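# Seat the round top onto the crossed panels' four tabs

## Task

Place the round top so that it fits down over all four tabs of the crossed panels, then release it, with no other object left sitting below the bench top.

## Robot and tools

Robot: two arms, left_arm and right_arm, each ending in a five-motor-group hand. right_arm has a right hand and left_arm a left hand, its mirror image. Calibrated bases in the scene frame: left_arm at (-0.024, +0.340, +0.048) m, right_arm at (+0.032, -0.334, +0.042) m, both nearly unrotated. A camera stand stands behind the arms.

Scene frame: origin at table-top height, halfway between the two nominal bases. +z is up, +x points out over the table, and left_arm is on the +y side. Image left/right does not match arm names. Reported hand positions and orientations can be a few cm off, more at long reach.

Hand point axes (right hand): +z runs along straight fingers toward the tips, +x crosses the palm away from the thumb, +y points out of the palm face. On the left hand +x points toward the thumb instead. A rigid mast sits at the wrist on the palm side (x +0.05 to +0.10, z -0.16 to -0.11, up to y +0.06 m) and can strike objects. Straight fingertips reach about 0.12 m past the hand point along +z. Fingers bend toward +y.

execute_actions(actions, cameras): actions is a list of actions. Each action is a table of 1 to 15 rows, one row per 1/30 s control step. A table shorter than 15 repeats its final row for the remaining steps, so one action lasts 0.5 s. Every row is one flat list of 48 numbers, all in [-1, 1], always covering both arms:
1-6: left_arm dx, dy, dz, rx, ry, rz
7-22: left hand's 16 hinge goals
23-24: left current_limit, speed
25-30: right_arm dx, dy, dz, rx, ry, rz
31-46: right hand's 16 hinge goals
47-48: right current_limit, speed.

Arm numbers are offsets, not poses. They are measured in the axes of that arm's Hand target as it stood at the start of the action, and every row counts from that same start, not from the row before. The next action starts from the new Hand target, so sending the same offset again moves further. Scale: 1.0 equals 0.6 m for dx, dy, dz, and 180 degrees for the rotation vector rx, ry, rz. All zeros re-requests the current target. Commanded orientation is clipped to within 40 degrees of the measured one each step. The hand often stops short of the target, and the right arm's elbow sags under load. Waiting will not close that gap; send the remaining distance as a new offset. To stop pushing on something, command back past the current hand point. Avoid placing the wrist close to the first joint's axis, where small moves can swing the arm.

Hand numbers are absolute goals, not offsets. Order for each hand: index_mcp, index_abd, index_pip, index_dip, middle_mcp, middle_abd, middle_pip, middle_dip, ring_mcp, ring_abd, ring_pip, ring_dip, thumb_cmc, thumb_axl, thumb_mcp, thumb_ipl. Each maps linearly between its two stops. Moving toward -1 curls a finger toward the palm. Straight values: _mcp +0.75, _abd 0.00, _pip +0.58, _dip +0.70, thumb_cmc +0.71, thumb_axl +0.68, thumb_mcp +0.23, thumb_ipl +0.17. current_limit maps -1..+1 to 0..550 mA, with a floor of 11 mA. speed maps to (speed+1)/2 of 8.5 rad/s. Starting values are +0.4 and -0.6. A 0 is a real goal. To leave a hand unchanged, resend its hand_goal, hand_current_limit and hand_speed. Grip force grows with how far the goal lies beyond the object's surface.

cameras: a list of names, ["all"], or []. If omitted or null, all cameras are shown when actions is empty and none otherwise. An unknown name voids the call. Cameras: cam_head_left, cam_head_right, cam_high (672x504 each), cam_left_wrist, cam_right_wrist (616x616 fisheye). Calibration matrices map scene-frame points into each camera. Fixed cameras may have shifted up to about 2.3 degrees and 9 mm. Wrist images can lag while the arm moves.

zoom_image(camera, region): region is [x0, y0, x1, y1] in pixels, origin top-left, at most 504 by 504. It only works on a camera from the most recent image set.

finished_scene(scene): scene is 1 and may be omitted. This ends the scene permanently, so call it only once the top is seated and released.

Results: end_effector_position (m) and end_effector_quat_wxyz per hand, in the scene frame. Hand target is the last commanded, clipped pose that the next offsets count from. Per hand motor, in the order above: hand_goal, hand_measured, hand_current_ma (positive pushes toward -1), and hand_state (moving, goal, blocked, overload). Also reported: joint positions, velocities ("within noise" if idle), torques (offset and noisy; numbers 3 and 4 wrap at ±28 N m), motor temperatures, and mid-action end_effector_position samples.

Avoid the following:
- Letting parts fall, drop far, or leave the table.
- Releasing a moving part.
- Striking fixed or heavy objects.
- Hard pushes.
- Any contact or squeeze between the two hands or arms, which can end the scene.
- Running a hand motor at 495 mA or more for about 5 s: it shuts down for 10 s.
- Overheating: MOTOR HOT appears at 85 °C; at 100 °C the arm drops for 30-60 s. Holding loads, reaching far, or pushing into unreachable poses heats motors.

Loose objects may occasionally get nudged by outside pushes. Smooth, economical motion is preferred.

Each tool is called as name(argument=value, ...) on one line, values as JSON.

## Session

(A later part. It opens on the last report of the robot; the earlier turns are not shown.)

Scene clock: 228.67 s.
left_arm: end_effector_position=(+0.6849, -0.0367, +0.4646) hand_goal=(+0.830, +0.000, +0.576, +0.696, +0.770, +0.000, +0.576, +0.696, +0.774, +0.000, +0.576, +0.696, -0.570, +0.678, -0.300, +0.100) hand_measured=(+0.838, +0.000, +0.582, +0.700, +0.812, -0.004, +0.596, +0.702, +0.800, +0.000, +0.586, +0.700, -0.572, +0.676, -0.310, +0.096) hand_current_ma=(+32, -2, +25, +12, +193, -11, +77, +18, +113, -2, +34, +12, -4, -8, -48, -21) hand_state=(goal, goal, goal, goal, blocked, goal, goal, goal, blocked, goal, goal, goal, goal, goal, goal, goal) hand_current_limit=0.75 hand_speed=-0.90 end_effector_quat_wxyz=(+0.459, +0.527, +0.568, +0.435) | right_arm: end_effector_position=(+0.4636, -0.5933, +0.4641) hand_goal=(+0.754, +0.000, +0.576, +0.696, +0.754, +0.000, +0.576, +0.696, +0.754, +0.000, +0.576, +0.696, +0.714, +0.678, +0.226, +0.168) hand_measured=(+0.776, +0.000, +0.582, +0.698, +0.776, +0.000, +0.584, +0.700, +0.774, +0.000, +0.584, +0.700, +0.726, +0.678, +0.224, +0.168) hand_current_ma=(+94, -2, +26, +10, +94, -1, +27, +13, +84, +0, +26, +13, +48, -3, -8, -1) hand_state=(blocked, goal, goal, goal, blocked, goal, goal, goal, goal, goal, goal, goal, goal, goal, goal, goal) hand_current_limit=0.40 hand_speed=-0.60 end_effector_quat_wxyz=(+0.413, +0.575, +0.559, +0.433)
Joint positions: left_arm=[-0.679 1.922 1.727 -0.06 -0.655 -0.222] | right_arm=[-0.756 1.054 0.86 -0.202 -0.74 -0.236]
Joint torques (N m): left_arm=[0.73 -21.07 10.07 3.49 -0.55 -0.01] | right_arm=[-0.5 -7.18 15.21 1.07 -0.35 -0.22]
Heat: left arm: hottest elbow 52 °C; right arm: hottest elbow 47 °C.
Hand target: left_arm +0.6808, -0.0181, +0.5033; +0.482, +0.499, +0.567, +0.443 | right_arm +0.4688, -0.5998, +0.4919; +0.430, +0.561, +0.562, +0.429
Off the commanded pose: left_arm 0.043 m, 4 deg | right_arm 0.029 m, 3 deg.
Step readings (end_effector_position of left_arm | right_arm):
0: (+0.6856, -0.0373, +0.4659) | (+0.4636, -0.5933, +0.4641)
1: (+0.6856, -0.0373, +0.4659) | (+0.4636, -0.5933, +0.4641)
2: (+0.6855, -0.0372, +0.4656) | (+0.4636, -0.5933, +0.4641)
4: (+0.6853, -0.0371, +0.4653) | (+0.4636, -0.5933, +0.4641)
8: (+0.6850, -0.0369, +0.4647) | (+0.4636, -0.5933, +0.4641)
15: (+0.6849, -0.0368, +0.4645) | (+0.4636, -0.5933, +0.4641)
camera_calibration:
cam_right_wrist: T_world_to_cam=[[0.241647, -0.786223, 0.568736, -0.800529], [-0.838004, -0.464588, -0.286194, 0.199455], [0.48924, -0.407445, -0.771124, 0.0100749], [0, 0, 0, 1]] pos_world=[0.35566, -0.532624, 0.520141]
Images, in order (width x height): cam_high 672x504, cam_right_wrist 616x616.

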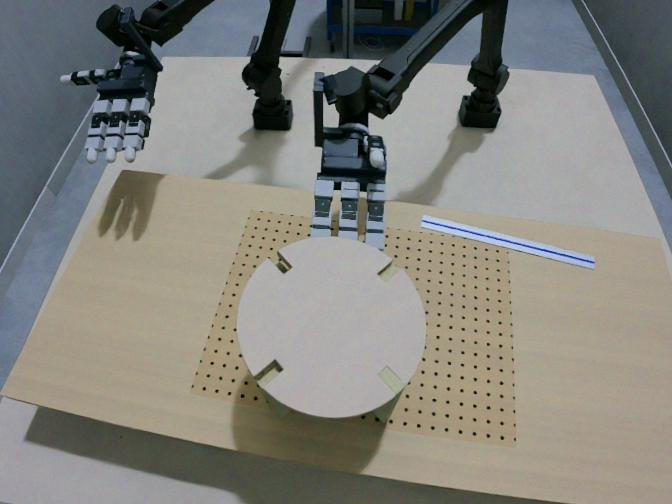

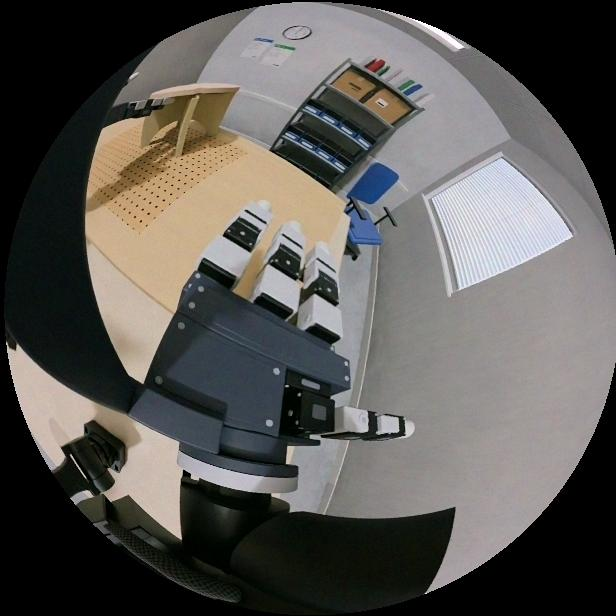

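execute_actions(actions=[[[0.0005,-0.005,0.0007,0,0,0,0.83,0,0.576,0.696,0.77,0,0.576,0.696,0.773,0,0.576,0.696,-0.571,0.678,-0.3,0.1,0.75,-0.9,0,0,0,0,0,0,0.754,0,0.576,0.696,0.754,0,0.576,0.696,0.754,0,0.576,0.696,0.714,0.678,0.226,0.168,0.4,-0.6],[0.0011,-0.01,0.0015,0,0,0,0.83,0,0.576,0.696,0.77,0,0.576,0.696,0.773,0,0.576,0.696,-0.571,0.678,-0.3,0.1,0.75,-0.9,0,0,0,0,0,0,0.754,0,0.576,0.696,0.754,0,0.576,0.696,0.754,0,0.576,0.696,0.714,0.678,0.226,0.168,0.4,-0.6],[0.0016,-0.015,0.0022,0,0,0,0.83,0,0.576,0.696,0.77,0,0.576,0.696,0.773,0,0.576,0.696,-0.571,0.678,-0.3,0.1,0.75,-0.9,0,0,0,0,0,0,0.754,0,0.576,0.696,0.754,0,0.576,0.696,0.754,0,0.576,0.696,0.714,0.678,0.226,0.168,0.4,-0.6],[0.0021,-0.0197,0.0029,0,0,0,0.83,0,0.576,0.696,0.77,0,0.576,0.696,0.773,0,0.576,0.696,-0.571,0.678,-0.3,0.1,0.75,-0.9,0,0,0,0,0,0,0.754,0,0.576,0.696,0.754,0,0.576,0.696,0.754,0,0.576,0.696,0.714,0.678,0.226,0.168,0.4,-0.6]]], cameras=["cam_right_wrist", "cam_high"])

zoom_image(camera="cam_right_wrist", region=[140, 60, 240, 120])

zoom_image(camera="cam_high", region=[210, 180, 440, 420])

Scene clock: 230.10 s.
left_arm: end_effector_position=(+0.6848, -0.0328, +0.4610) hand_goal=(+0.830, +0.000, +0.576, +0.696, +0.770, +0.000, +0.576, +0.696, +0.774, +0.000, +0.576, +0.696, -0.570, +0.678, -0.300, +0.100) hand_measured=(+0.838, +0.000, +0.582, +0.700, +0.806, -0.004, +0.592, +0.702, +0.798, +0.000, +0.584, +0.700, -0.572, +0.676, -0.310, +0.096) hand_current_ma=(+32, -2, +25, +12, +160, -11, +61, +18, +105, -2, +30, +12, -4, -8, -48, -21) hand_state=(goal, goal, goal, goal, blocked, goal, goal, goal, blocked, goal, goal, goal, goal, goal, goal, goal) hand_current_limit=0.75 hand_speed=-0.90 end_effector_quat_wxyz=(+0.464, +0.521, +0.568, +0.436) | right_arm: end_effector_position=(+0.4636, -0.5933, +0.4641) hand_goal=(+0.754, +0.000, +0.576, +0.696, +0.754, +0.000, +0.576, +0.696, +0.754, +0.000, +0.576, +0.696, +0.714, +0.678, +0.226, +0.168) hand_measured=(+0.776, +0.000, +0.582, +0.698, +0.776, +0.000, +0.584, +0.700, +0.774, +0.000, +0.584, +0.700, +0.726, +0.678, +0.224, +0.168) hand_current_ma=(+94, -2, +26, +10, +94, -1, +27, +13, +84, +0, +26, +13, +48, -3, -8, -1) hand_state=(blocked, goal, goal, goal, blocked, goal, goal, goal, goal, goal, goal, goal, goal, goal, goal, goal) hand_current_limit=0.40 hand_speed=-0.60 end_effector_quat_wxyz=(+0.413, +0.575, +0.559, +0.433)
Joint positions: left_arm=[-0.676 1.922 1.709 -0.027 -0.656 -0.222] | right_arm=[-0.756 1.054 0.86 -0.202 -0.74 -0.236]
Joint torques (N m): left_arm=[0.26 -20.37 9.73 3.33 -0.51 0] | right_arm=[-0.5 -7.18 15.21 1.09 -0.35 -0.23]
Heat: left arm: hottest elbow 52 °C; right arm: hottest elbow 47 °C.
Hand target: left_arm +0.6808, -0.0182, +0.4913; +0.482, +0.499, +0.567, +0.443 | right_arm +0.4688, -0.5998, +0.4919; +0.430, +0.561, +0.562, +0.429
Off the commanded pose: left_arm 0.034 m, 3 deg | right_arm 0.029 m, 3 deg.
Step readings (end_effector_position of left_arm | right_arm):
0: (+0.6849, -0.0367, +0.4647) | (+0.4636, -0.5933, +0.4641)
1: (+0.6849, -0.0367, +0.4645) | (+0.4636, -0.5933, +0.4641)
2: (+0.6848, -0.0367, +0.4644) | (+0.4636, -0.5933, +0.4641)
4: (+0.6846, -0.0365, +0.4639) | (+0.4636, -0.5933, +0.4641)
8: (+0.6842, -0.0354, +0.4623) | (+0.4636, -0.5933, +0.4641)
15: (+0.6847, -0.0331, +0.4610) | (+0.4636, -0.5933, +0.4641)
camera_calibration:
cam_right_wrist: T_world_to_cam=[[0.241647, -0.786223, 0.568736, -0.800529], [-0.838004, -0.464588, -0.286194, 0.199455], [0.48924, -0.407445, -0.771124, 0.0100749], [0, 0, 0, 1]] pos_world=[0.35566, -0.532624, 0.520141]
Images, in order (width x height): cam_high 672x504, cam_right_wrist 616x616.

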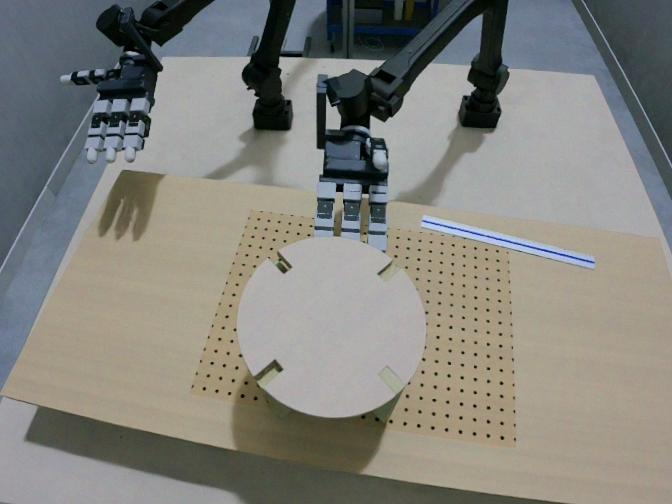

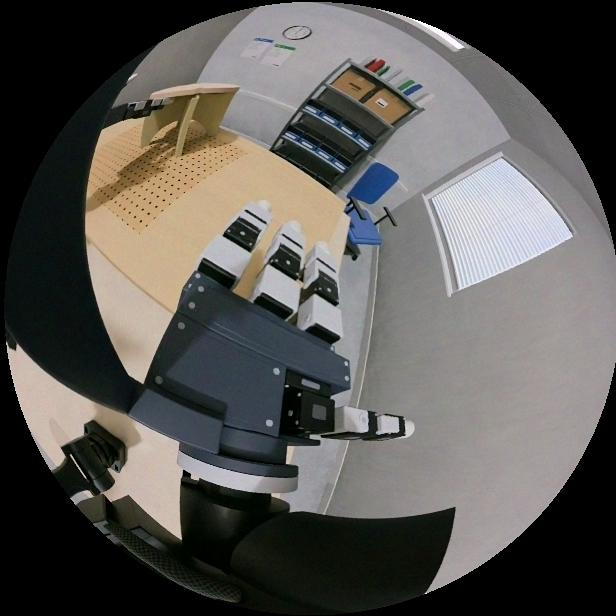

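Scaled by 5.040 from the camera's 616x616 image, which has a finer 880x880 frame.

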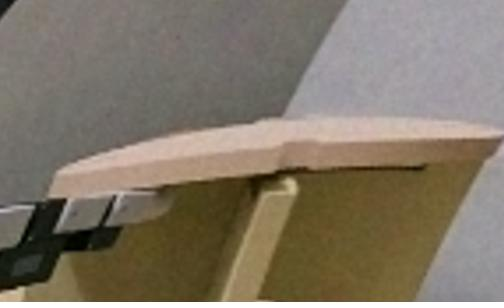

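Scaled by 2.100 from the camera's 672x504 image, which has a finer 960x720 frame.

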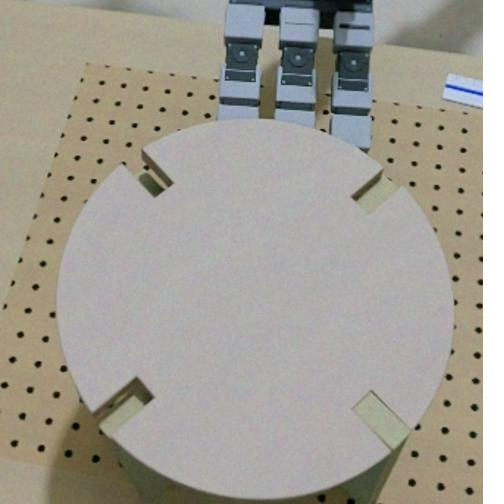

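execute_actions(actions=[], cameras=["cam_left_wrist", "cam_high", "cam_head_left"])

zoom_image(camera="cam_left_wrist", region=[230, 120, 430, 260])

zoom_image(camera="cam_high", region=[355, 240, 415, 300])

zoom_image(camera="cam_head_left", region=[280, 60, 385, 135])

Scene clock: 230.40 s.
left_arm: end_effector_position=(+0.6848, -0.0328, +0.4610) hand_goal=(+0.830, +0.000, +0.576, +0.696, +0.770, +0.000, +0.576, +0.696, +0.774, +0.000, +0.576, +0.696, -0.570, +0.678, -0.300, +0.100) hand_measured=(+0.838, +0.000, +0.582, +0.700, +0.806, -0.004, +0.592, +0.702, +0.798, +0.000, +0.584, +0.700, -0.572, +0.676, -0.310, +0.096) hand_current_ma=(+32, -2, +25, +12, +160, -11, +61, +18, +105, -2, +30, +12, -4, -8, -48, -21) hand_state=(goal, goal, goal, goal, blocked, goal, goal, goal, blocked, goal, goal, goal, goal, goal, goal, goal) hand_current_limit=0.75 hand_speed=-0.90 end_effector_quat_wxyz=(+0.464, +0.521, +0.568, +0.436) | right_arm: end_effector_position=(+0.4636, -0.5933, +0.4641) hand_goal=(+0.754, +0.000, +0.576, +0.696, +0.754, +0.000, +0.576, +0.696, +0.754, +0.000, +0.576, +0.696, +0.714, +0.678, +0.226, +0.168) hand_measured=(+0.776, +0.000, +0.582, +0.698, +0.776, +0.000, +0.584, +0.700, +0.774, +0.000, +0.584, +0.700, +0.726, +0.678, +0.224, +0.168) hand_current_ma=(+94, -2, +26, +10, +94, -1, +27, +13, +84, +0, +26, +13, +48, -3, -8, -1) hand_state=(blocked, goal, goal, goal, blocked, goal, goal, goal, goal, goal, goal, goal, goal, goal, goal, goal) hand_current_limit=0.40 hand_speed=-0.60 end_effector_quat_wxyz=(+0.413, +0.575, +0.559, +0.433)
Joint positions: left_arm=[-0.676 1.922 1.709 -0.026 -0.656 -0.222] | right_arm=[-0.756 1.054 0.86 -0.202 -0.74 -0.236]
Joint velocities: within noise
Joint torques (N m): left_arm=[0.32 -20.54 9.76 3.33 -0.51 -0.01] | right_arm=[-0.5 -7.18 15.21 1.09 -0.36 -0.22]
Motor temperatures (°C): left_arm=[31 47 52 34 30 28] | right_arm=[30 32 47 30 31 30]
Heat: left arm: hottest elbow 52 °C; right arm: hottest elbow 47 °C.
Hand target: left_arm +0.6808, -0.0182, +0.4914; +0.482, +0.499, +0.567, +0.443 | right_arm +0.4688, -0.5998, +0.4919; +0.430, +0.561, +0.562, +0.429
Off the commanded pose: left_arm 0.034 m, 3 deg | right_arm 0.029 m, 3 deg.
camera_calibration:
cam_left_wrist: T_world_to_cam=[[-0.106609, -0.846779, -0.521152, 0.25088], [-0.836044, 0.360052, -0.413996, 0.72882], [0.538205, 0.39157, -0.746329, 0.10866], [0, 0, 0, 1]] pos_world=[0.57759, -0.0925212, 0.513571]
Images, in order (width x height): cam_head_left 672x504, cam_high 672x504, cam_left_wrist 616x616.

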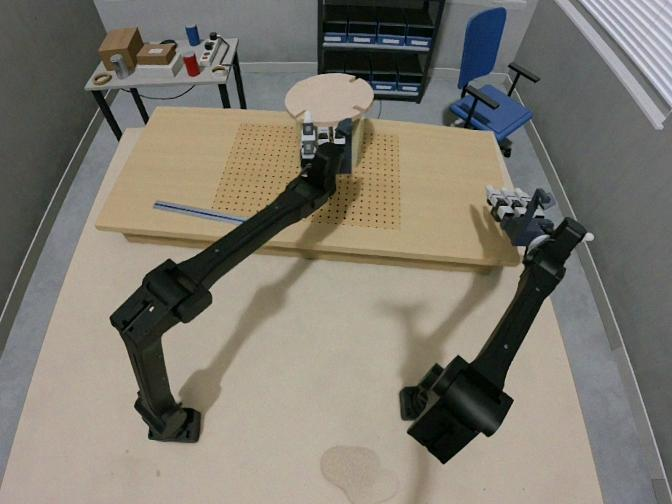

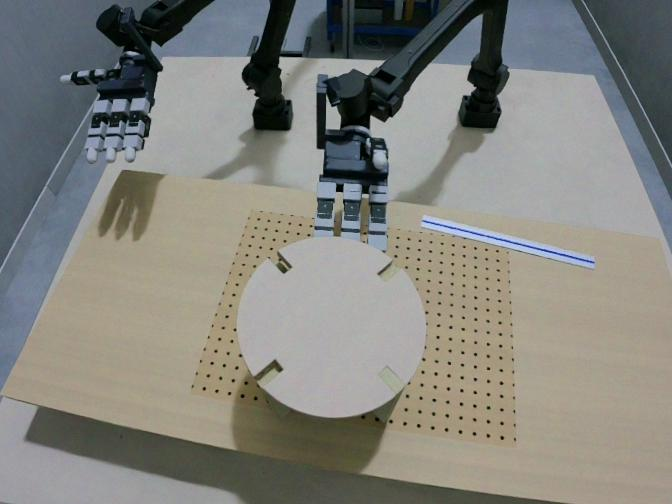

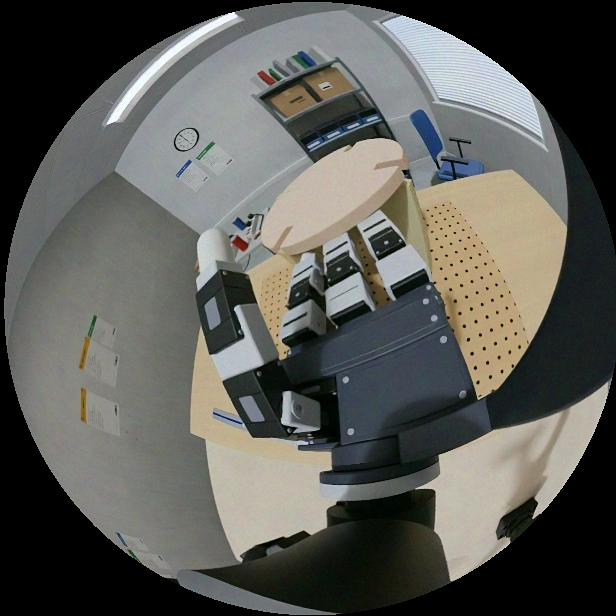

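Scaled by 2.520 from the camera's 616x616 image, which has a finer 880x880 frame.

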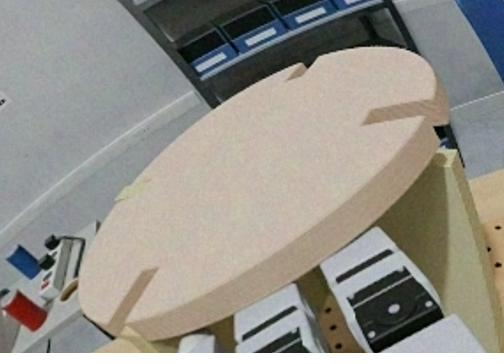

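Scaled by 8.400 from the camera's 672x504 image, which has a finer 960x720 frame.

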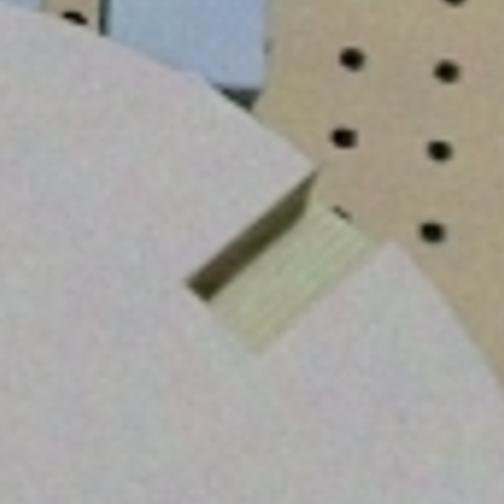

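Scaled by 4.800 from the camera's 672x504 image, which has a finer 960x720 frame.

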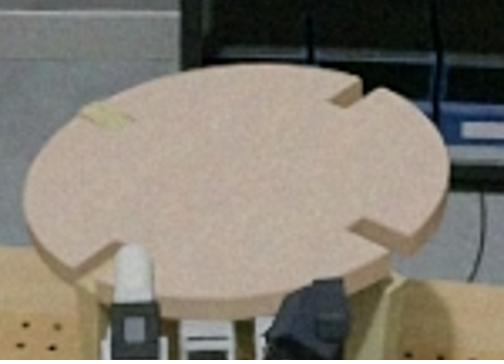

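zoom_image(camera="cam_left_wrist", region=[260, 220, 310, 270])

zoom_image(camera="cam_left_wrist", region=[370, 150, 420, 200])

zoom_image(camera="cam_high", region=[240, 350, 300, 410])

zoom_image(camera="cam_high", region=[255, 240, 315, 300])

Scaled by 10.080 from the camera's 616x616 image, which has a finer 880x880 frame.

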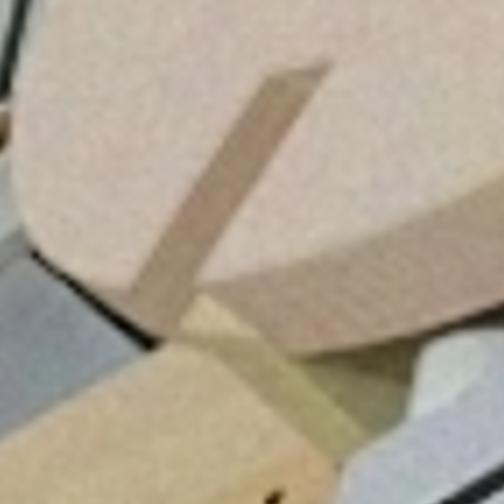

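Scaled by 10.080 from the camera's 616x616 image, which has a finer 880x880 frame.

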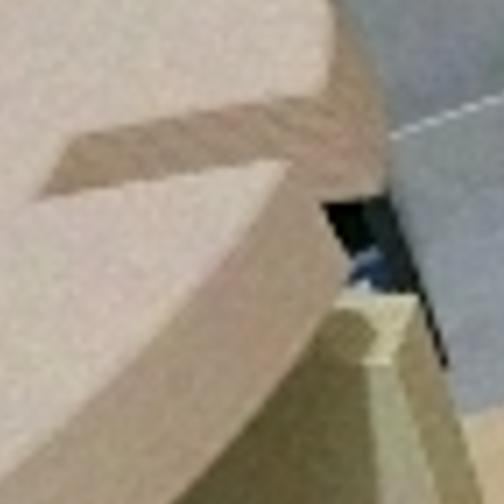

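Scaled by 8.400 from the camera's 672x504 image, which has a finer 960x720 frame.

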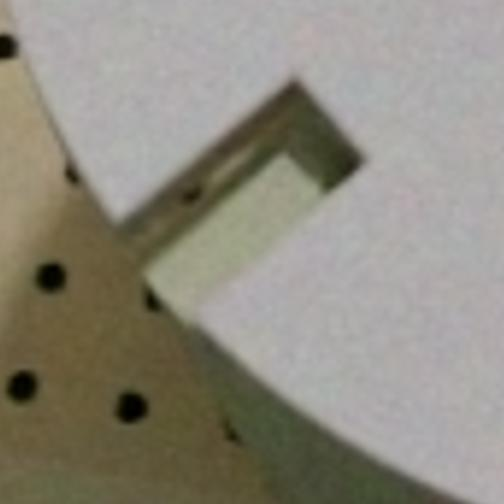

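Scaled by 8.400 from the camera's 672x504 image, which has a finer 960x720 frame.

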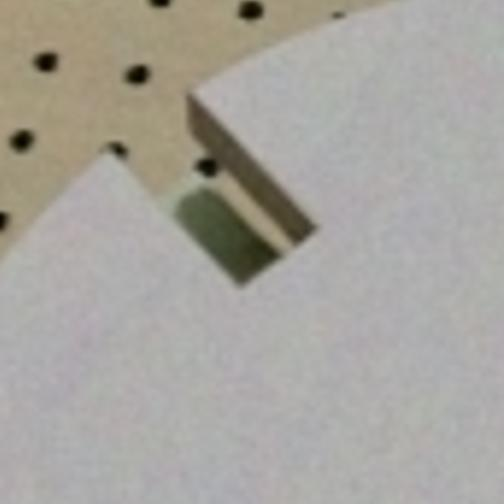

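execute_actions(actions=[[[0.0002,-0.005,0.0007,0,0,0,0.83,0,0.576,0.696,0.77,0,0.576,0.696,0.773,0,0.576,0.696,-0.571,0.678,-0.3,0.1,0.75,-0.9,0,0,0,0,0,0,0.754,0,0.576,0.696,0.754,0,0.576,0.696,0.754,0,0.576,0.696,0.714,0.678,0.226,0.168,0.4,-0.6],[0.0011,-0.01,0.0015,0,0,0,0.83,0,0.576,0.696,0.77,0,0.576,0.696,0.773,0,0.576,0.696,-0.571,0.678,-0.3,0.1,0.75,-0.9,0,0,0,0,0,0,0.754,0,0.576,0.696,0.754,0,0.576,0.696,0.754,0,0.576,0.696,0.714,0.678,0.226,0.168,0.4,-0.6]]], cameras=["cam_right_wrist", "cam_high", "cam_left_wrist"])

zoom_image(camera="cam_right_wrist", region=[140, 60, 240, 120])

zoom_image(camera="cam_left_wrist", region=[250, 130, 430, 270])

zoom_image(camera="cam_high", region=[210, 180, 440, 420])

Scene clock: 232.90 s.
left_arm: end_effector_position=(+0.6846, -0.0311, +0.4583) hand_goal=(+0.830, +0.000, +0.576, +0.696, +0.770, +0.000, +0.576, +0.696, +0.774, +0.000, +0.576, +0.696, -0.570, +0.678, -0.300, +0.100) hand_measured=(+0.838, +0.000, +0.582, +0.700, +0.800, -0.004, +0.588, +0.702, +0.798, +0.000, +0.584, +0.700, -0.572, +0.676, -0.310, +0.096) hand_current_ma=(+32, -2, +25, +12, +131, -11, +47, +18, +100, -2, +28, +12, -4, -8, -48, -21) hand_state=(goal, goal, goal, goal, blocked, goal, goal, goal, blocked, goal, goal, goal, goal, goal, goal, goal) hand_current_limit=0.75 hand_speed=-0.90 end_effector_quat_wxyz=(+0.466, +0.519, +0.568, +0.437) | right_arm: end_effector_position=(+0.4636, -0.5933, +0.4641) hand_goal=(+0.754, +0.000, +0.576, +0.696, +0.754, +0.000, +0.576, +0.696, +0.754, +0.000, +0.576, +0.696, +0.714, +0.678, +0.226, +0.168) hand_measured=(+0.776, +0.000, +0.582, +0.698, +0.776, +0.000, +0.584, +0.700, +0.774, +0.000, +0.584, +0.700, +0.726, +0.678, +0.224, +0.168) hand_current_ma=(+94, -2, +26, +10, +94, -1, +27, +13, +84, +0, +26, +13, +48, -3, -8, -1) hand_state=(blocked, goal, goal, goal, blocked, goal, goal, goal, goal, goal, goal, goal, goal, goal, goal, goal) hand_current_limit=0.40 hand_speed=-0.60 end_effector_quat_wxyz=(+0.413, +0.575, +0.559, +0.433)
Joint positions: left_arm=[-0.674 1.922 1.698 -0.011 -0.656 -0.222] | right_arm=[-0.756 1.054 0.86 -0.202 -0.74 -0.236]
Joint torques (N m): left_arm=[-0.03 -20.25 9.66 3.3 -0.48 0] | right_arm=[-0.44 -7.18 15.21 1.09 -0.35 -0.23]
Heat: left arm: hottest elbow 52 °C; right arm: hottest elbow 48 °C.
Hand target: left_arm +0.6809, -0.0182, +0.4851; +0.482, +0.500, +0.567, +0.443 | right_arm +0.4688, -0.5998, +0.4919; +0.430, +0.561, +0.562, +0.429
Off the commanded pose: left_arm 0.030 m, 3 deg | right_arm 0.029 m, 3 deg.
Step readings (end_effector_position of left_arm | right_arm):
0: (+0.6848, -0.0328, +0.4610) | (+0.4636, -0.5933, +0.4641)
1: (+0.6848, -0.0328, +0.4610) | (+0.4636, -0.5933, +0.4641)
2: (+0.6848, -0.0328, +0.4609) | (+0.4636, -0.5933, +0.4641)
4: (+0.6846, -0.0327, +0.4604) | (+0.4636, -0.5933, +0.4641)
8: (+0.6842, -0.0323, +0.4592) | (+0.4636, -0.5933, +0.4641)
15: (+0.6840, -0.0322, +0.4585) | (+0.4636, -0.5933, +0.4641)
camera_calibration:
cam_left_wrist: T_world_to_cam=[[-0.10282, -0.848642, -0.518879, 0.247298], [-0.834967, 0.357143, -0.418663, 0.728169], [0.540608, 0.3902, -0.74531, 0.103849], [0, 0, 0, 1]] pos_world=[0.577283, -0.0907148, 0.510574]
cam_right_wrist: T_world_to_cam=[[0.241647, -0.786223, 0.568736, -0.800529], [-0.838004, -0.464588, -0.286194, 0.199455], [0.48924, -0.407445, -0.771124, 0.0100749], [0, 0, 0, 1]] pos_world=[0.35566, -0.532624, 0.520141]
Images, in order (width x height): cam_high 672x504, cam_left_wrist 616x616, cam_right_wrist 616x616.

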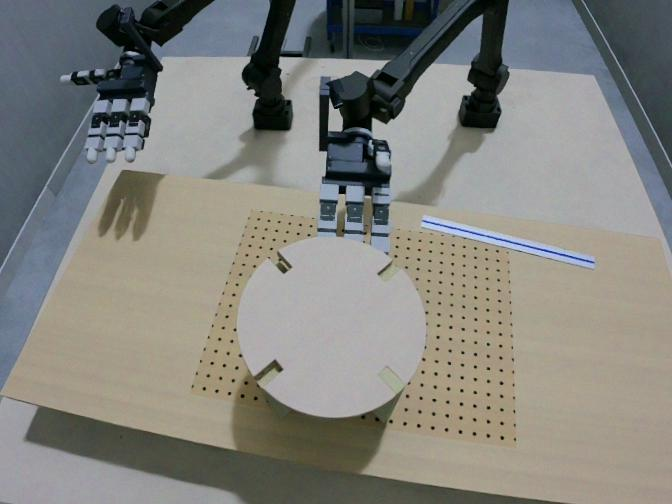

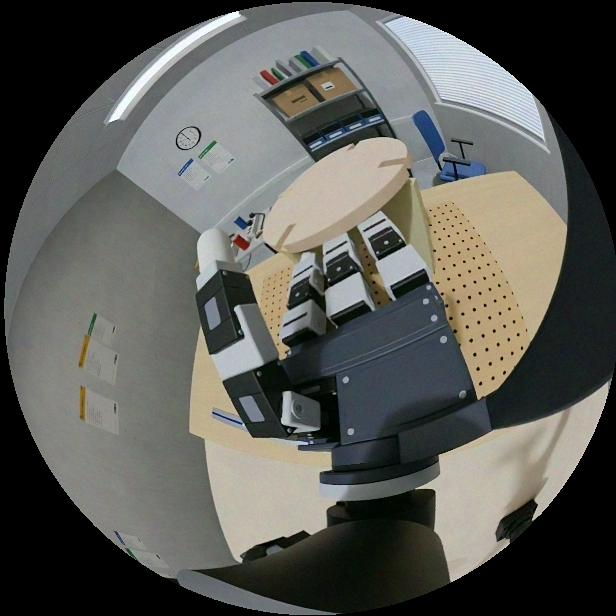

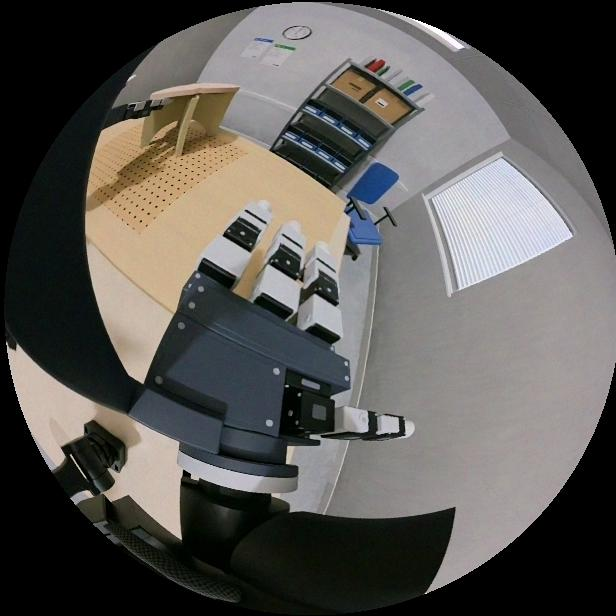

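Scaled by 5.040 from the camera's 616x616 image, which has a finer 880x880 frame.

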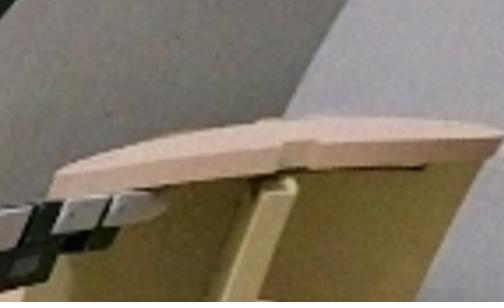

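Scaled by 2.800 from the camera's 616x616 image, which has a finer 880x880 frame.

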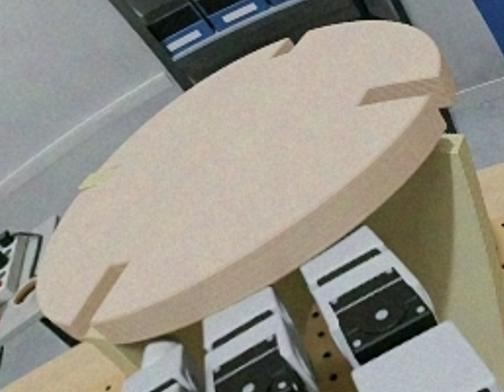

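Scaled by 2.100 from the camera's 672x504 image, which has a finer 960x720 frame.

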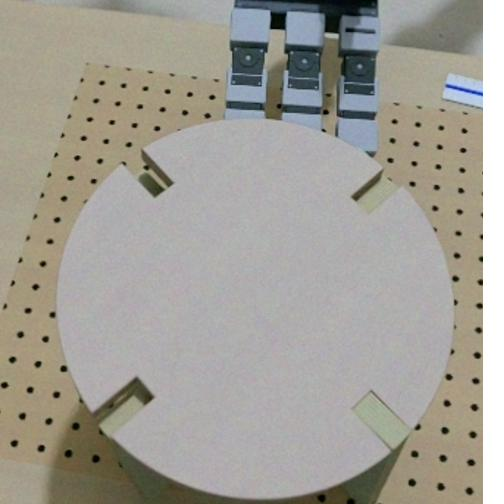

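execute_actions(actions=[[[-0.0045,-0.0055,0.0006,0,0,0,0.83,0,0.576,0.696,0.77,0,0.576,0.696,0.773,0,0.576,0.696,-0.571,0.678,-0.3,0.1,0.75,-0.9,0,0,0,0,0,0,0.754,0,0.576,0.696,0.754,0,0.576,0.696,0.754,0,0.576,0.696,0.714,0.678,0.226,0.168,0.4,-0.6],[-0.009,-0.011,0.0012,0,0,0,0.83,0,0.576,0.696,0.77,0,0.576,0.696,0.773,0,0.576,0.696,-0.571,0.678,-0.3,0.1,0.75,-0.9,0,0,0,0,0,0,0.754,0,0.576,0.696,0.754,0,0.576,0.696,0.754,0,0.576,0.696,0.714,0.678,0.226,0.168,0.4,-0.6],[-0.0135,-0.0165,0.0018,0,0,0,0.83,0,0.576,0.696,0.77,0,0.576,0.696,0.773,0,0.576,0.696,-0.571,0.678,-0.3,0.1,0.75,-0.9,0,0,0,0,0,0,0.754,0,0.576,0.696,0.754,0,0.576,0.696,0.754,0,0.576,0.696,0.714,0.678,0.226,0.168,0.4,-0.6],[-0.0178,-0.0219,0.0025,0,0,0,0.83,0,0.576,0.696,0.77,0,0.576,0.696,0.773,0,0.576,0.696,-0.571,0.678,-0.3,0.1,0.75,-0.9,0,0,0,0,0,0,0.754,0,0.576,0.696,0.754,0,0.576,0.696,0.754,0,0.576,0.696,0.714,0.678,0.226,0.168,0.4,-0.6]]], cameras=["cam_right_wrist", "cam_high"])

zoom_image(camera="cam_right_wrist", region=[140, 60, 240, 120])

zoom_image(camera="cam_high", region=[210, 180, 440, 420])

Scene clock: 234.17 s.
left_arm: end_effector_position=(+0.6841, -0.0292, +0.4595) hand_goal=(+0.830, +0.000, +0.576, +0.696, +0.770, +0.000, +0.576, +0.696, +0.774, +0.000, +0.576, +0.696, -0.570, +0.678, -0.300, +0.100) hand_measured=(+0.838, +0.000, +0.582, +0.700, +0.800, -0.004, +0.588, +0.702, +0.798, +0.000, +0.584, +0.700, -0.572, +0.676, -0.310, +0.096) hand_current_ma=(+32, -2, +25, +12, +134, -11, +49, +18, +100, -2, +28, +12, -4, -8, -48, -21) hand_state=(goal, goal, goal, goal, blocked, goal, goal, goal, blocked, goal, goal, goal, goal, goal, goal, goal) hand_current_limit=0.75 hand_speed=-0.90 end_effector_quat_wxyz=(+0.465, +0.515, +0.570, +0.441) | right_arm: end_effector_position=(+0.4636, -0.5933, +0.4641) hand_goal=(+0.754, +0.000, +0.576, +0.696, +0.754, +0.000, +0.576, +0.696, +0.754, +0.000, +0.576, +0.696, +0.714, +0.678, +0.226, +0.168) hand_measured=(+0.776, +0.000, +0.582, +0.698, +0.776, +0.000, +0.584, +0.700, +0.774, +0.000, +0.584, +0.700, +0.726, +0.678, +0.224, +0.168) hand_current_ma=(+94, -2, +26, +10, +94, -1, +27, +13, +84, +0, +26, +13, +48, -3, -8, -1) hand_state=(blocked, goal, goal, goal, blocked, goal, goal, goal, goal, goal, goal, goal, goal, goal, goal, goal) hand_current_limit=0.40 hand_speed=-0.60 end_effector_quat_wxyz=(+0.413, +0.575, +0.559, +0.433)
Joint positions: left_arm=[-0.674 1.922 1.698 -0.006 -0.666 -0.222] | right_arm=[-0.756 1.054 0.86 -0.202 -0.74 -0.236]
Joint torques (N m): left_arm=[-0.97 -18.14 10.21 3.66 -0.61 -0.04] | right_arm=[-0.5 -7.18 15.21 1.09 -0.35 -0.23]
Heat: left arm: hottest elbow 52 °C; right arm: hottest elbow 48 °C.
Hand target: left_arm +0.6809, -0.0303, +0.4731; +0.482, +0.499, +0.567, +0.443 | right_arm +0.4688, -0.5998, +0.4919; +0.430, +0.561, +0.562, +0.429
Off the commanded pose: left_arm 0.014 m, 3 deg | right_arm 0.029 m, 3 deg.
Step readings (end_effector_position of left_arm | right_arm):
0: (+0.6846, -0.0311, +0.4583) | (+0.4636, -0.5933, +0.4641)
1: (+0.6846, -0.0311, +0.4583) | (+0.4636, -0.5933, +0.4641)
2: (+0.6846, -0.0309, +0.4583) | (+0.4636, -0.5933, +0.4641)
4: (+0.6844, -0.0304, +0.4588) | (+0.4636, -0.5933, +0.4641)
8: (+0.6841, -0.0294, +0.4593) | (+0.4636, -0.5933, +0.4641)
15: (+0.6841, -0.0292, +0.4594) | (+0.4636, -0.5933, +0.4641)
camera_calibration:
cam_right_wrist: T_world_to_cam=[[0.241647, -0.786223, 0.568736, -0.800529], [-0.838004, -0.464588, -0.286194, 0.199455], [0.48924, -0.407445, -0.771124, 0.0100749], [0, 0, 0, 1]] pos_world=[0.35566, -0.532624, 0.520141]
Images, in order (width x height): cam_high 672x504, cam_right_wrist 616x616.

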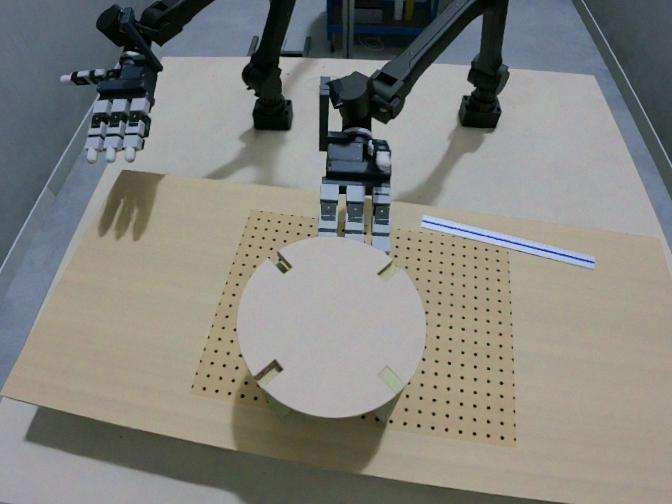

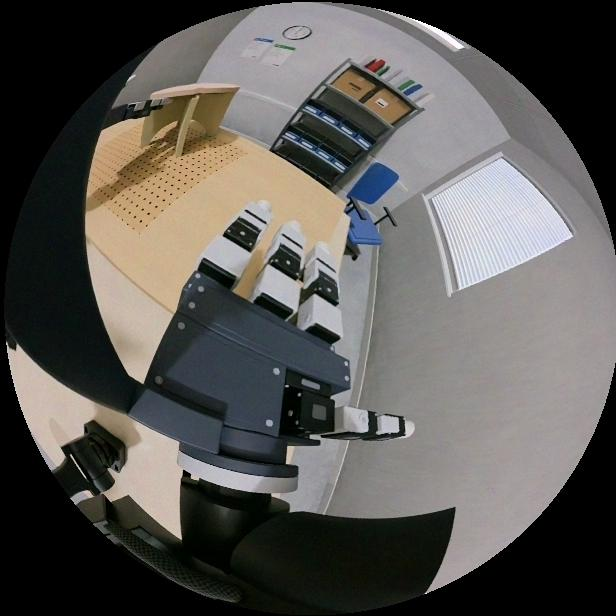

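Scaled by 5.040 from the camera's 616x616 image, which has a finer 880x880 frame.

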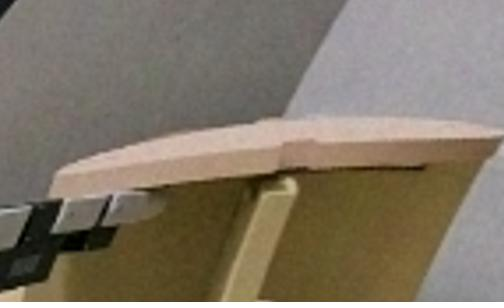

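Scaled by 2.100 from the camera's 672x504 image, which has a finer 960x720 frame.

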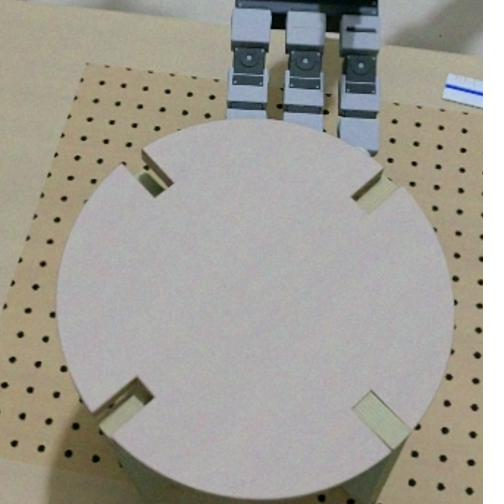

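execute_actions(actions=[[[-0.0078,-0.005,0.0003,0,0,0,0.83,0,0.576,0.696,0.77,0,0.576,0.696,0.773,0,0.576,0.696,-0.571,0.678,-0.3,0.1,0.75,-0.9,0,0,0,0,0,0,0.754,0,0.576,0.696,0.754,0,0.576,0.696,0.754,0,0.576,0.696,0.714,0.678,0.226,0.168,0.4,-0.6],[-0.0156,-0.01,0.0007,0,0,0,0.83,0,0.576,0.696,0.77,0,0.576,0.696,0.773,0,0.576,0.696,-0.571,0.678,-0.3,0.1,0.75,-0.9,0,0,0,0,0,0,0.754,0,0.576,0.696,0.754,0,0.576,0.696,0.754,0,0.576,0.696,0.714,0.678,0.226,0.168,0.4,-0.6],[-0.0235,-0.015,0.0012,0,0,0,0.83,0,0.576,0.696,0.77,0,0.576,0.696,0.773,0,0.576,0.696,-0.571,0.678,-0.3,0.1,0.75,-0.9,0,0,0,0,0,0,0.754,0,0.576,0.696,0.754,0,0.576,0.696,0.754,0,0.576,0.696,0.714,0.678,0.226,0.168,0.4,-0.6],[-0.0314,-0.02,0.0017,0,0,0,0.83,0,0.576,0.696,0.77,0,0.576,0.696,0.773,0,0.576,0.696,-0.571,0.678,-0.3,0.1,0.75,-0.9,0,0,0,0,0,0,0.754,0,0.576,0.696,0.754,0,0.576,0.696,0.754,0,0.576,0.696,0.714,0.678,0.226,0.168,0.4,-0.6]]], cameras=["cam_right_wrist", "cam_high"])

zoom_image(camera="cam_right_wrist", region=[140, 60, 240, 120])

zoom_image(camera="cam_high", region=[210, 180, 440, 420])

Scene clock: 235.57 s.
left_arm: end_effector_position=(+0.6782, -0.0426, +0.4502) hand_goal=(+0.830, +0.000, +0.576, +0.696, +0.770, +0.000, +0.576, +0.696, +0.774, +0.000, +0.576, +0.696, -0.570, +0.678, -0.300, +0.100) hand_measured=(+0.838, +0.000, +0.582, +0.700, +0.792, -0.002, +0.584, +0.700, +0.796, +0.000, +0.584, +0.700, -0.572, +0.676, -0.310, +0.096) hand_current_ma=(+32, -2, +25, +12, +93, -4, +29, +13, +98, -2, +28, +12, -4, -8, -48, -21) hand_state=(goal, goal, goal, goal, blocked, goal, goal, goal, blocked, goal, goal, goal, goal, goal, goal, goal) hand_current_limit=0.75 hand_speed=-0.90 end_effector_quat_wxyz=(+0.464, +0.514, +0.569, +0.444) | right_arm: end_effector_position=(+0.4636, -0.5933, +0.4641) hand_goal=(+0.754, +0.000, +0.576, +0.696, +0.754, +0.000, +0.576, +0.696, +0.754, +0.000, +0.576, +0.696, +0.714, +0.678, +0.226, +0.168) hand_measured=(+0.776, +0.000, +0.582, +0.698, +0.776, +0.000, +0.584, +0.700, +0.774, +0.000, +0.584, +0.700, +0.726, +0.678, +0.224, +0.168) hand_current_ma=(+94, -2, +26, +10, +94, -1, +27, +13, +84, +0, +26, +13, +48, -3, -8, -1) hand_state=(blocked, goal, goal, goal, blocked, goal, goal, goal, goal, goal, goal, goal, goal, goal, goal, goal) hand_current_limit=0.40 hand_speed=-0.60 end_effector_quat_wxyz=(+0.413, +0.575, +0.559, +0.433)
Joint positions: left_arm=[-0.696 1.94 1.698 0.011 -0.693 -0.222] | right_arm=[-0.756 1.054 0.86 -0.202 -0.74 -0.236]
Joint torques (N m): left_arm=[-0.97 -16.44 12.49 3.23 -0.47 -0.08] | right_arm=[-0.5 -7.18 15.21 1.09 -0.35 -0.22]
Heat: left arm: hottest elbow 52 °C; right arm: hottest elbow 48 °C.
Hand target: left_arm +0.6808, -0.0502, +0.4633; +0.482, +0.499, +0.567, +0.443 | right_arm +0.4688, -0.5998, +0.4919; +0.430, +0.561, +0.562, +0.429
Off the commanded pose: left_arm 0.015 m, 3 deg | right_arm 0.029 m, 3 deg.
Step readings (end_effector_position of left_arm | right_arm):
0: (+0.6841, -0.0292, +0.4595) | (+0.4636, -0.5933, +0.4641)
1: (+0.6840, -0.0291, +0.4595) | (+0.4636, -0.5933, +0.4641)
2: (+0.6840, -0.0290, +0.4595) | (+0.4636, -0.5933, +0.4641)
4: (+0.6830, -0.0305, +0.4588) | (+0.4636, -0.5933, +0.4641)
8: (+0.6809, -0.0334, +0.4562) | (+0.4636, -0.5933, +0.4641)
15: (+0.6781, -0.0422, +0.4510) | (+0.4636, -0.5933, +0.4641)
camera_calibration:
cam_right_wrist: T_world_to_cam=[[0.241647, -0.786223, 0.568736, -0.800529], [-0.838004, -0.464588, -0.286194, 0.199455], [0.48924, -0.407445, -0.771124, 0.0100749], [0, 0, 0, 1]] pos_world=[0.35566, -0.532624, 0.520141]
Images, in order (width x height): cam_high 672x504, cam_right_wrist 616x616.

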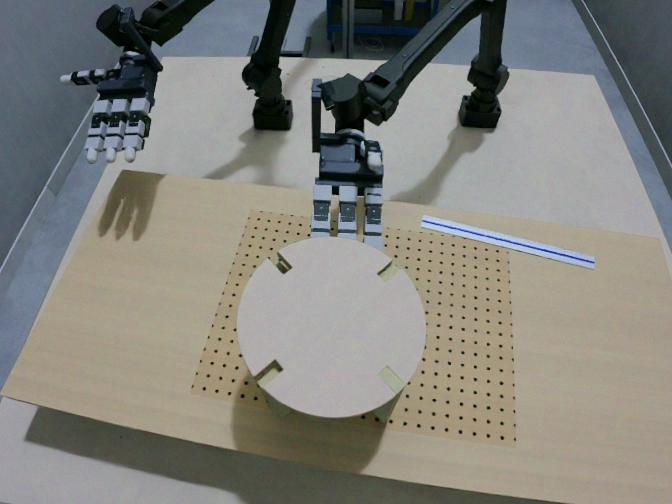

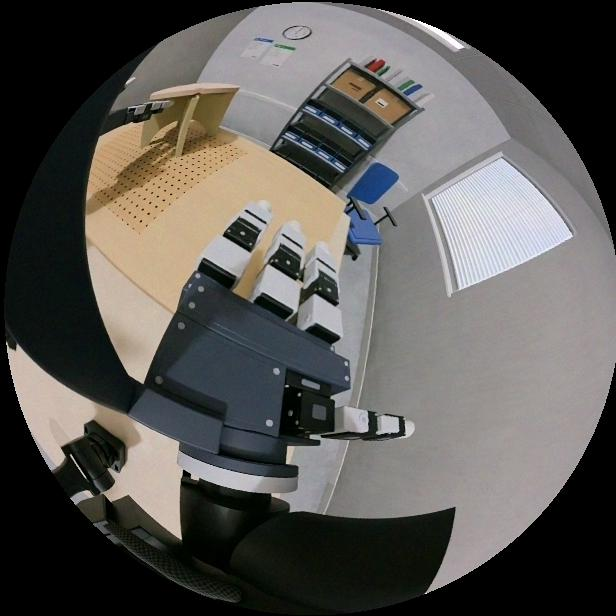

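Scaled by 5.040 from the camera's 616x616 image, which has a finer 880x880 frame.

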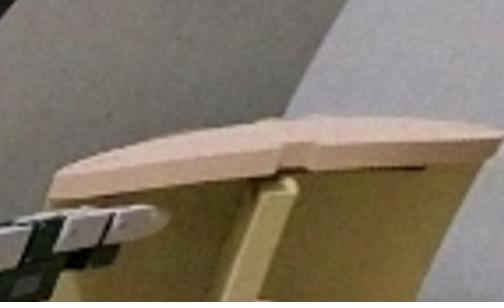

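Scaled by 2.100 from the camera's 672x504 image, which has a finer 960x720 frame.

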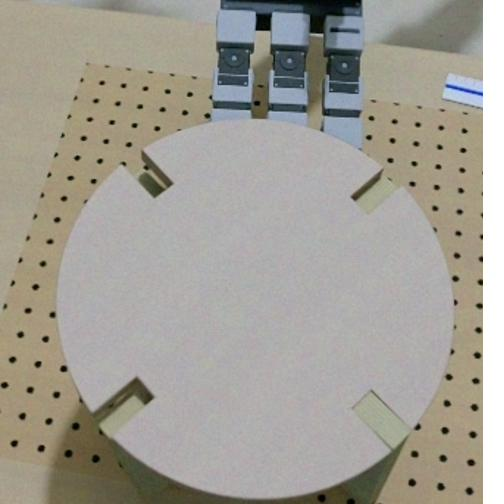

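zoom_image(camera="cam_right_wrist", region=[180, 84, 216, 114])

zoom_image(camera="cam_high", region=[265, 245, 295, 275])

zoom_image(camera="cam_high", region=[372, 255, 408, 291])

zoom_image(camera="cam_high", region=[250, 355, 286, 391])

Scaled by 14.000 from the camera's 616x616 image, which has a finer 880x880 frame.

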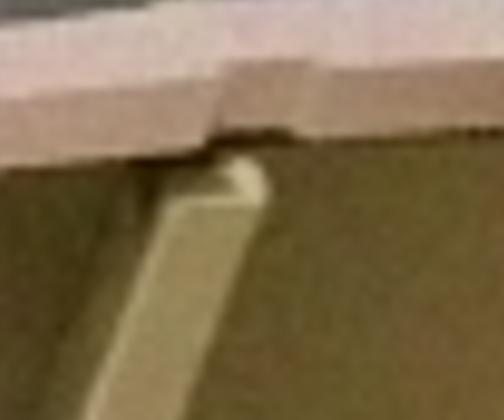

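Scaled by 16.800 from the camera's 672x504 image, which has a finer 960x720 frame.

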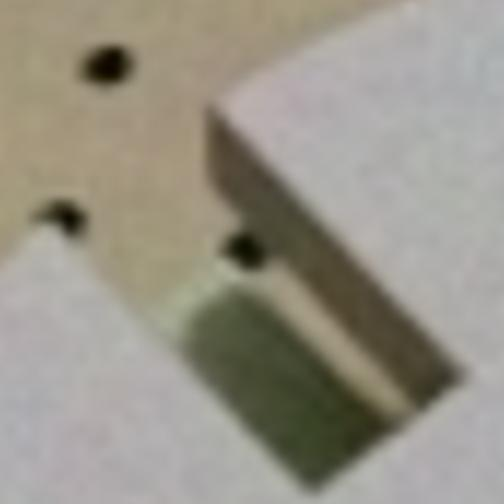

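Scaled by 14.000 from the camera's 672x504 image, which has a finer 960x720 frame.

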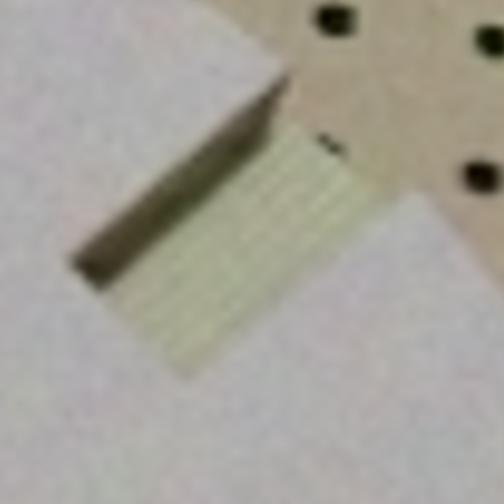

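Scaled by 14.000 from the camera's 672x504 image, which has a finer 960x720 frame.

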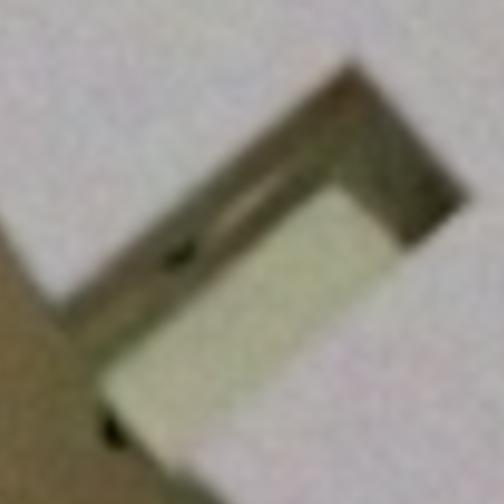

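execute_actions(actions=[[[0.0008,-0.0042,-0.0162,0,0,0,0.83,0,0.576,0.696,0.77,0,0.576,0.696,0.773,0,0.576,0.696,-0.571,0.678,-0.3,0.1,0.75,-0.9,0,0,0,0,0,0,0.754,0,0.576,0.696,0.754,0,0.576,0.696,0.754,0,0.576,0.696,0.714,0.678,0.226,0.168,0.4,-0.6],[0.0015,-0.0085,-0.0324,0,0,0,0.83,0,0.576,0.696,0.77,0,0.576,0.696,0.773,0,0.576,0.696,-0.571,0.678,-0.3,0.1,0.75,-0.9,0,0,0,0,0,0,0.754,0,0.576,0.696,0.754,0,0.576,0.696,0.754,0,0.576,0.696,0.714,0.678,0.226,0.168,0.4,-0.6],[0.0023,-0.0127,-0.0486,0,0,0,0.83,0,0.576,0.696,0.77,0,0.576,0.696,0.773,0,0.576,0.696,-0.571,0.678,-0.3,0.1,0.75,-0.9,0,0,0,0,0,0,0.754,0,0.576,0.696,0.754,0,0.576,0.696,0.754,0,0.576,0.696,0.714,0.678,0.226,0.168,0.4,-0.6]]], cameras=["cam_right_wrist"])

zoom_image(camera="cam_right_wrist", region=[100, 60, 240, 140])

Scene clock: 240.47 s.
left_arm: end_effector_position=(+0.6586, -0.0544, +0.4372) hand_goal=(+0.830, +0.000, +0.576, +0.696, +0.770, +0.000, +0.576, +0.696, +0.774, +0.000, +0.576, +0.696, -0.570, +0.678, -0.300, +0.100) hand_measured=(+0.838, +0.000, +0.582, +0.700, +0.790, -0.002, +0.584, +0.700, +0.794, +0.000, +0.584, +0.700, -0.572, +0.676, -0.310, +0.096) hand_current_ma=(+32, -2, +25, +12, +83, -4, +27, +13, +89, -2, +26, +12, -4, -8, -48, -21) hand_state=(goal, goal, goal, goal, goal, goal, goal, goal, blocked, goal, goal, goal, goal, goal, goal, goal) hand_current_limit=0.75 hand_speed=-0.90 end_effector_quat_wxyz=(+0.462, +0.517, +0.567, +0.445) | right_arm: end_effector_position=(+0.4636, -0.5933, +0.4641) hand_goal=(+0.754, +0.000, +0.576, +0.696, +0.754, +0.000, +0.576, +0.696, +0.754, +0.000, +0.576, +0.696, +0.714, +0.678, +0.226, +0.168) hand_measured=(+0.776, +0.000, +0.582, +0.698, +0.776, +0.000, +0.584, +0.700, +0.774, +0.000, +0.584, +0.700, +0.726, +0.678, +0.224, +0.168) hand_current_ma=(+94, -2, +26, +10, +94, -1, +27, +13, +84, +0, +26, +13, +48, -3, -8, -1) hand_state=(blocked, goal, goal, goal, blocked, goal, goal, goal, goal, goal, goal, goal, goal, goal, goal, goal) hand_current_limit=0.40 hand_speed=-0.60 end_effector_quat_wxyz=(+0.413, +0.575, +0.559, +0.433)
Joint positions: left_arm=[-0.727 1.927 1.645 0.044 -0.722 -0.224] | right_arm=[-0.756 1.054 0.86 -0.202 -0.74 -0.236]
Joint torques (N m): left_arm=[-1.03 -20.07 9.4 3.08 -0.47 -0.13] | right_arm=[-0.5 -7.18 15.21 1.09 -0.35 -0.22]
Heat: left arm: hottest elbow 52 °C; right arm: hottest elbow 48 °C.
Hand target: left_arm +0.6509, -0.0504, +0.4596; +0.482, +0.500, +0.567, +0.443 | right_arm +0.4688, -0.5998, +0.4919; +0.430, +0.561, +0.562, +0.429
Off the commanded pose: left_arm 0.024 m, 3 deg | right_arm 0.029 m, 3 deg.
Step readings (end_effector_position of left_arm | right_arm):
0: (+0.6781, -0.0424, +0.4503) | (+0.4636, -0.5933, +0.4641)
1: (+0.6781, -0.0424, +0.4504) | (+0.4636, -0.5933, +0.4641)
2: (+0.6780, -0.0422, +0.4505) | (+0.4636, -0.5933, +0.4641)
4: (+0.6767, -0.0417, +0.4512) | (+0.4636, -0.5933, +0.4641)
8: (+0.6692, -0.0432, +0.4464) | (+0.4636, -0.5933, +0.4641)
15: (+0.6605, -0.0526, +0.4349) | (+0.4636, -0.5933, +0.4641)
camera_calibration:
cam_right_wrist: T_world_to_cam=[[0.241647, -0.786223, 0.568736, -0.800529], [-0.838004, -0.464588, -0.286194, 0.199455], [0.48924, -0.407445, -0.771124, 0.0100749], [0, 0, 0, 1]] pos_world=[0.35566, -0.532624, 0.520141]
Images, in order (width x height): cam_right_wrist 616x616.

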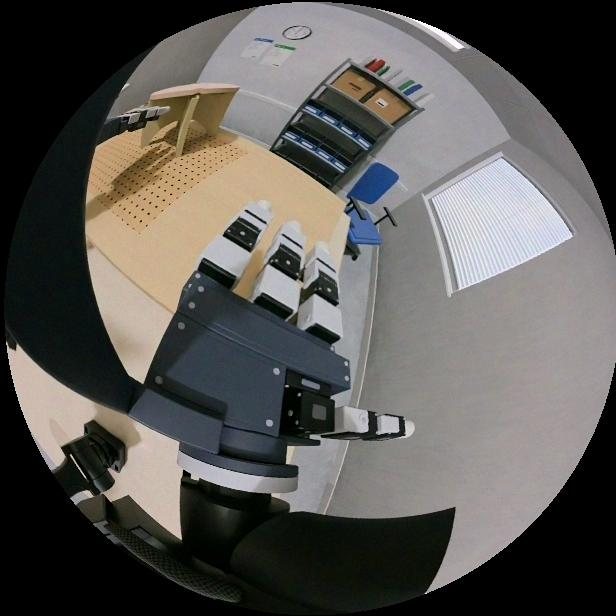

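Scaled by 3.600 from the camera's 616x616 image, which has a finer 880x880 frame.

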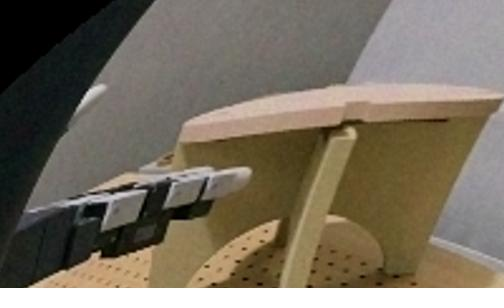

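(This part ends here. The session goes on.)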